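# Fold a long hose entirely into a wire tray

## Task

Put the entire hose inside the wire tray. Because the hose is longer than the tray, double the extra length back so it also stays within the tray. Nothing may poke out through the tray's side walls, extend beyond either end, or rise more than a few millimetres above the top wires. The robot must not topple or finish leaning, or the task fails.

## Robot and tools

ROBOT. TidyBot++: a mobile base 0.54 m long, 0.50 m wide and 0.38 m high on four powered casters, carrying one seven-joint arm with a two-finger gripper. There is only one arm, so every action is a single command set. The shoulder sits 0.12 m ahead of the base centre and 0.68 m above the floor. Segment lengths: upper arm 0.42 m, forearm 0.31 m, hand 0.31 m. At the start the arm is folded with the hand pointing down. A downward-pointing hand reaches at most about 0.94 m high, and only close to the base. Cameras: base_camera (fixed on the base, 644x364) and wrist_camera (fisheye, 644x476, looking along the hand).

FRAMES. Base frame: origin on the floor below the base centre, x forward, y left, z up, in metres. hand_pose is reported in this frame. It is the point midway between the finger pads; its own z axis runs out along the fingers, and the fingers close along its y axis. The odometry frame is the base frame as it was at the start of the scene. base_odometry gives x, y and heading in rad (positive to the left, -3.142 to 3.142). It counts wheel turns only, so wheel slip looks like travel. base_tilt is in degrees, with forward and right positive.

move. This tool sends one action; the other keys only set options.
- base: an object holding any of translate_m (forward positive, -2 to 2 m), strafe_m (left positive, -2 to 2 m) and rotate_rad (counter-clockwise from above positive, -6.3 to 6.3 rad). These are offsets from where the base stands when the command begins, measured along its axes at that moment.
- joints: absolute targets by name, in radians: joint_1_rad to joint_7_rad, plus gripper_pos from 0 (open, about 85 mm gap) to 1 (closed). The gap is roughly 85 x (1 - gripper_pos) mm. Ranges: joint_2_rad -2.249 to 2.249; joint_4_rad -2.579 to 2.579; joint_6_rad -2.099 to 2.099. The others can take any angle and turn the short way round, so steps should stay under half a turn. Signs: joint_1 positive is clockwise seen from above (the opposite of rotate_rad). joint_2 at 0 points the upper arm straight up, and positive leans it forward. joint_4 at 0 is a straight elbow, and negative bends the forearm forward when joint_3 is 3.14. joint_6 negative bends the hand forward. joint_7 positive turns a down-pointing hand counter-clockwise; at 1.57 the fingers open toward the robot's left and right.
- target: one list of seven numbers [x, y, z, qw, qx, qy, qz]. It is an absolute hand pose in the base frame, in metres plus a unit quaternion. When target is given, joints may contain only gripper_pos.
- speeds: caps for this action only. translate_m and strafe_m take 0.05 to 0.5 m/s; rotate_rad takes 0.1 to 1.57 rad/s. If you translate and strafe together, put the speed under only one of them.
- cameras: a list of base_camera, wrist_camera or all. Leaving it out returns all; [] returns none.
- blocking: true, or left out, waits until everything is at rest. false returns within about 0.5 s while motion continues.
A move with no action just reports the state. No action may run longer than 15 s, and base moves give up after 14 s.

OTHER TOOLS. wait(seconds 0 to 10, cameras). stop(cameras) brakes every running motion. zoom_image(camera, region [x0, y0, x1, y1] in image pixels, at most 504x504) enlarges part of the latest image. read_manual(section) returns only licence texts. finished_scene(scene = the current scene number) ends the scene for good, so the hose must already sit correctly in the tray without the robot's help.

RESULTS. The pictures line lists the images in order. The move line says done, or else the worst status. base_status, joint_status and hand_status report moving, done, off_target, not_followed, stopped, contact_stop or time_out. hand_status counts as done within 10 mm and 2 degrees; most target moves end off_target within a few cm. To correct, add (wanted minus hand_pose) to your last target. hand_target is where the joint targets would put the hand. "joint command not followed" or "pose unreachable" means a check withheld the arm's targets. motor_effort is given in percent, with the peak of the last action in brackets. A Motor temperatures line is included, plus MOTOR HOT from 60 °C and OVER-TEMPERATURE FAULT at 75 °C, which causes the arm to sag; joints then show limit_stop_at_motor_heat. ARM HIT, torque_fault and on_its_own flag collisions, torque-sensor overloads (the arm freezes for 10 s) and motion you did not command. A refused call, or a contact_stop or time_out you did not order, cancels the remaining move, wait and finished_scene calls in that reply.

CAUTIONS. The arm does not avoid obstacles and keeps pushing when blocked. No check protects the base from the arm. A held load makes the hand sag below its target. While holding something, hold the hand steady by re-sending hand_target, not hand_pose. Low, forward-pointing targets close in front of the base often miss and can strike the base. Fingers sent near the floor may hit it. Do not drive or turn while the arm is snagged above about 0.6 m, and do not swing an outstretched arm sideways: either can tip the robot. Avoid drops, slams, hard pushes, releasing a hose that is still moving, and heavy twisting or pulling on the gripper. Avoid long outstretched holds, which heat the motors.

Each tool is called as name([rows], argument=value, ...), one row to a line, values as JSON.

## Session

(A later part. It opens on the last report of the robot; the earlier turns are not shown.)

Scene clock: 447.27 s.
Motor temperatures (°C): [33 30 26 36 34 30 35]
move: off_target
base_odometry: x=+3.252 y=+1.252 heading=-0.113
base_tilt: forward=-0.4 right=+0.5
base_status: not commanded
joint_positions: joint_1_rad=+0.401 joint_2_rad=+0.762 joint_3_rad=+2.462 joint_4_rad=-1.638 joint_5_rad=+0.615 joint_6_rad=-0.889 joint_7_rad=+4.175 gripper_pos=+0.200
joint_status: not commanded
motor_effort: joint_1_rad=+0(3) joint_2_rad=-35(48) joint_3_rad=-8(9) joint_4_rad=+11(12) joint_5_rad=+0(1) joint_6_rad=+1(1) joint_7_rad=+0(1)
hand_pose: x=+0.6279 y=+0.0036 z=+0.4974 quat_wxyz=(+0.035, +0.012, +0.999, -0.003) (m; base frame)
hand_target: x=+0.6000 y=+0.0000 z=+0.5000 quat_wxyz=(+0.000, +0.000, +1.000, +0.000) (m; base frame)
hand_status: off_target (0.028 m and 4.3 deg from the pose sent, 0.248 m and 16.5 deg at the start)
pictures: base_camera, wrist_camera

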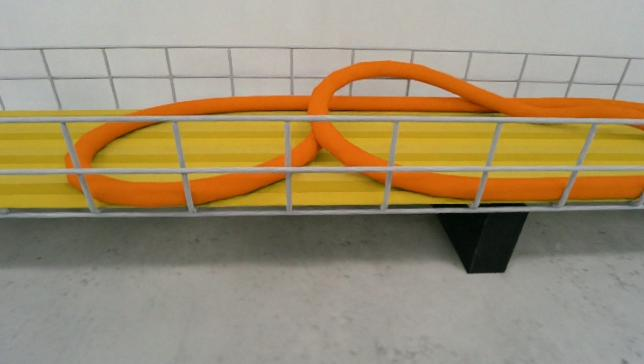

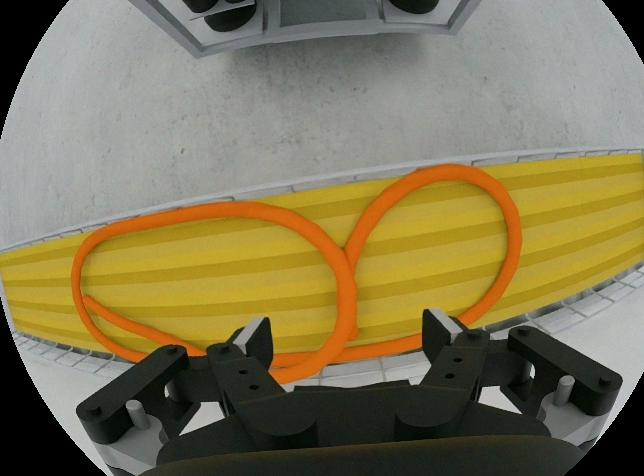

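move(target=[0.68, -0.05, 0.50, 0, 1, 0, 0])

zoom_image(camera="wrist_camera", region=[150, 60, 500, 400])

Scene clock: 452.10 s.
Motor temperatures (°C): [33 30 26 36 34 30 34]
move: off_target
base_odometry: x=+3.252 y=+1.252 heading=-0.113
base_tilt: forward=-0.3 right=+0.5
base_status: not commanded
joint_positions: joint_1_rad=+0.106 joint_2_rad=+0.762 joint_3_rad=+3.150 joint_4_rad=-1.372 joint_5_rad=+0.030 joint_6_rad=-0.951 joint_7_rad=+1.735 gripper_pos=+0.200
joint_status: not commanded
motor_effort: joint_1_rad=+0(1) joint_2_rad=-42(42) joint_3_rad=-1(8) joint_4_rad=+13(15) joint_5_rad=+0(1) joint_6_rad=+1(1) joint_7_rad=+0(2)
hand_pose: x=+0.6888 y=-0.0716 z=+0.5075 quat_wxyz=(+0.019, +0.999, +0.035, +0.026) (m; base frame)
hand_target: x=+0.6800 y=-0.0500 z=+0.5000 quat_wxyz=(+0.000, +1.000, +0.000, +0.000) (m; base frame)
hand_status: off_target (0.024 m and 5.5 deg from the pose sent, 0.075 m and 178.6 deg at the start)
pictures: base_camera, wrist_camera

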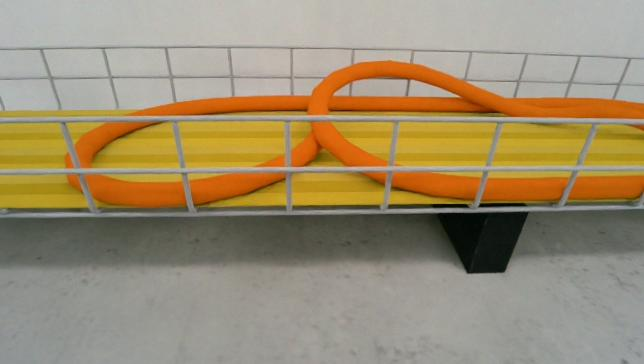

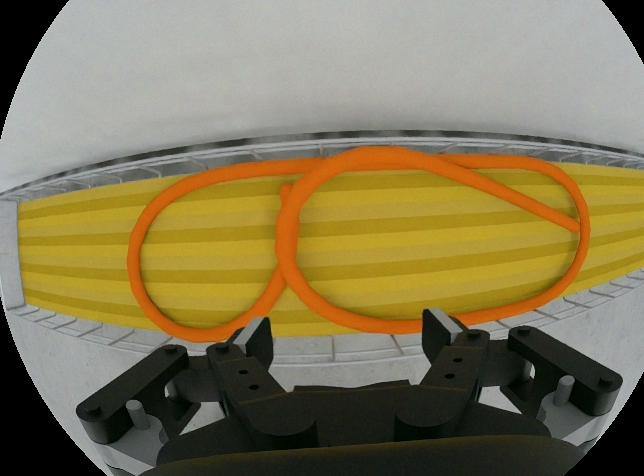

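Scaled by 1.440.

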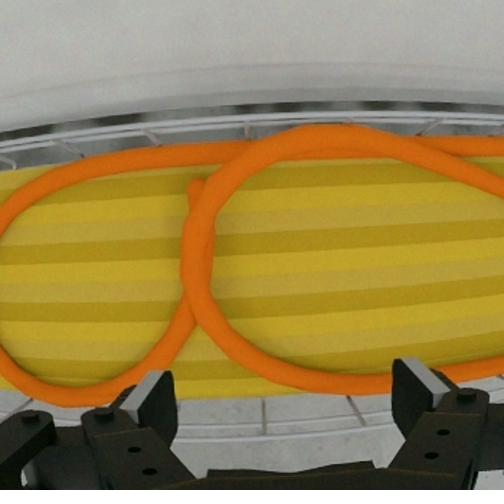

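zoom_image(camera="base_camera", region=[320, 35, 480, 130])

zoom_image(camera="wrist_camera", region=[280, 110, 480, 210])

zoom_image(camera="base_camera", region=[460, 60, 644, 220])

Scaled by 3.150.

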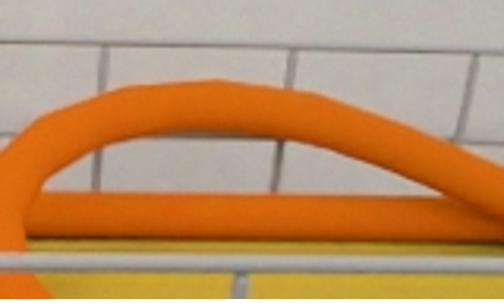

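Scaled by 2.520.

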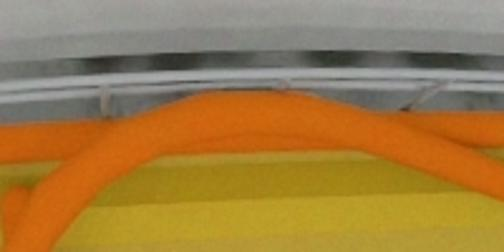

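Scaled by 2.739.

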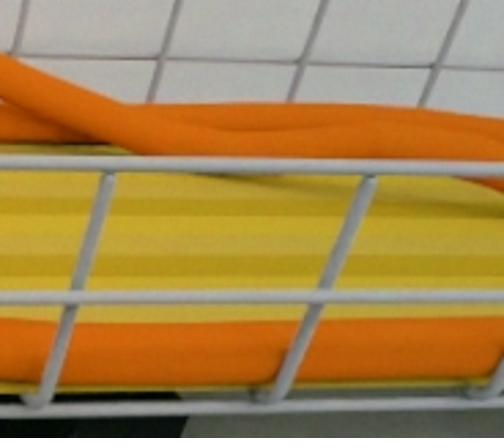

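zoom_image(camera="base_camera", region=[40, 80, 300, 230])

zoom_image(camera="wrist_camera", region=[120, 240, 420, 390])

zoom_image(camera="base_camera", region=[290, 120, 644, 230])

Scaled by 1.938.

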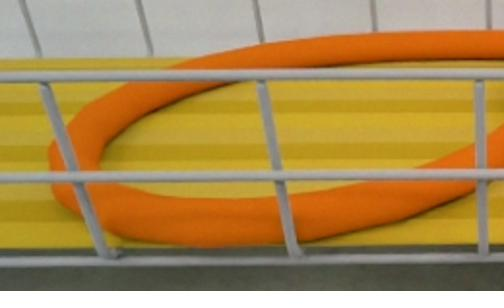

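Scaled by 1.680.

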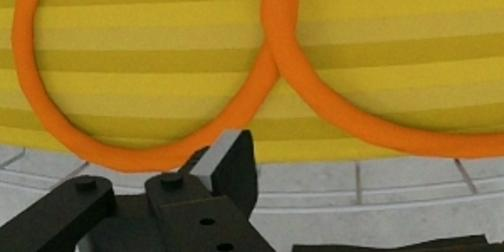

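Scaled by 1.424.

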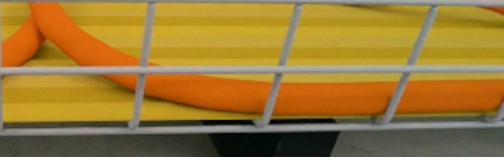

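move(target=[0.50, 0.0, 0.50, 0, 1, 0, 0])

move(base={"rotate_rad": -0.6})

Scene clock: 454.93 s.
Motor temperatures (°C): [33 30 26 36 34 30 34]
move: off_target
base_odometry: x=+3.252 y=+1.252 heading=-0.113
base_tilt: forward=-0.3 right=+0.5
base_status: not commanded
joint_positions: joint_1_rad=+0.019 joint_2_rad=+0.478 joint_3_rad=+3.150 joint_4_rad=-1.997 joint_5_rad=+0.030 joint_6_rad=-0.723 joint_7_rad=+1.642 gripper_pos=+0.200
joint_status: not commanded
motor_effort: joint_1_rad=-1(2) joint_2_rad=-28(42) joint_3_rad=-1(1) joint_4_rad=+9(14) joint_5_rad=+0(0) joint_6_rad=+0(1) joint_7_rad=+1(1)
hand_pose: x=+0.4894 y=-0.0154 z=+0.4976 quat_wxyz=(+0.010, +0.999, +0.033, -0.028) (m; base frame)
hand_target: x=+0.5000 y=+0.0000 z=+0.5000 quat_wxyz=(+0.000, +1.000, +0.000, +0.000) (m; base frame)
hand_status: off_target (0.019 m and 5.2 deg from the pose sent, 0.202 m and 5.5 deg at the start)
pictures: base_camera, wrist_camera

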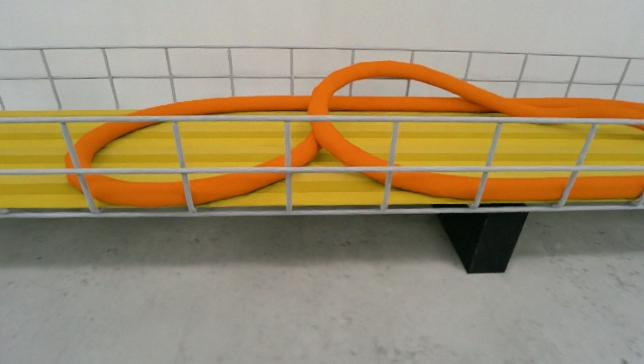

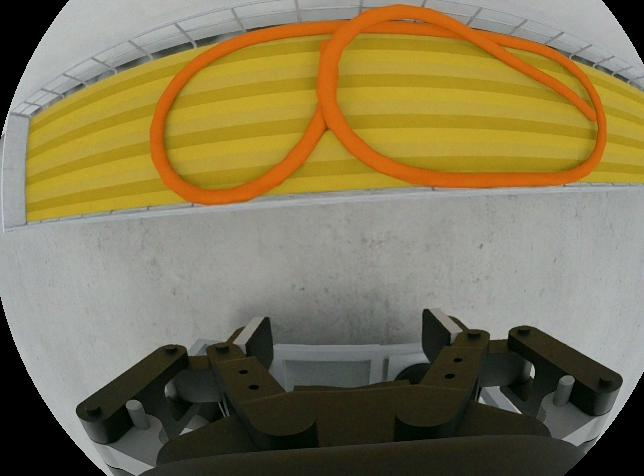

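Scene clock: 456.47 s.
Motor temperatures (°C): [33 30 26 36 34 30 34]
move: done
base_odometry: x=+3.252 y=+1.252 heading=-0.713
base_tilt: forward=-0.3 right=+0.6
base_status: done
joint_positions: joint_1_rad=+0.006 joint_2_rad=+0.478 joint_3_rad=+3.158 joint_4_rad=-1.997 joint_5_rad=+0.029 joint_6_rad=-0.719 joint_7_rad=+1.641 gripper_pos=+0.200
joint_status: not commanded
motor_effort: joint_1_rad=+0(4) joint_2_rad=-28(29) joint_3_rad=-1(3) joint_4_rad=+10(11) joint_5_rad=+0(1) joint_6_rad=+0(1) joint_7_rad=+0(1)
hand_pose: x=+0.4909 y=-0.0139 z=+0.4976 quat_wxyz=(+0.012, +0.999, +0.036, -0.026) (m; base frame)
hand_target: x=+0.5000 y=+0.0000 z=+0.5000 quat_wxyz=(+0.000, +1.000, +0.000, +0.000) (m; base frame)
hand_status: not commanded
pictures: base_camera, wrist_camera

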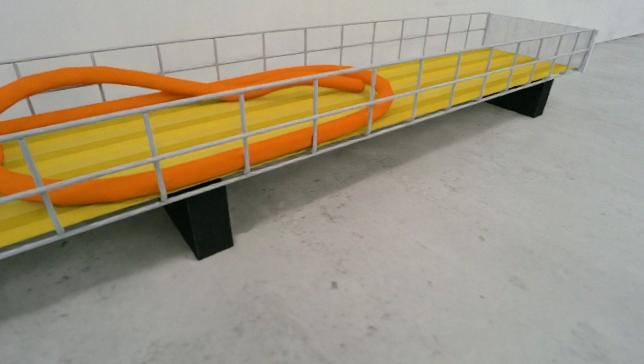

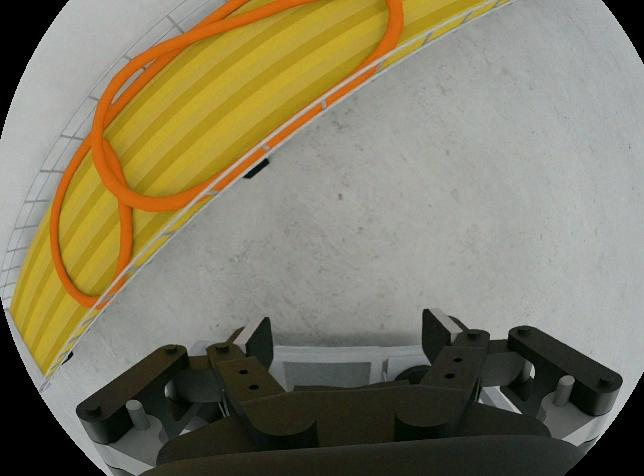

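zoom_image(camera="base_camera", region=[160, 30, 420, 190])

zoom_image(camera="base_camera", region=[0, 40, 240, 240])

Scaled by 1.938.

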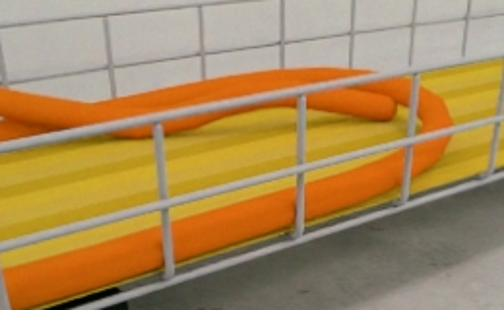

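Scaled by 2.100.

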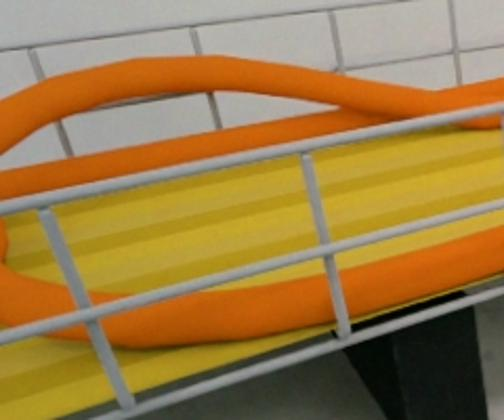

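finished_scene(scene=1)

The scene is finished: the task was done.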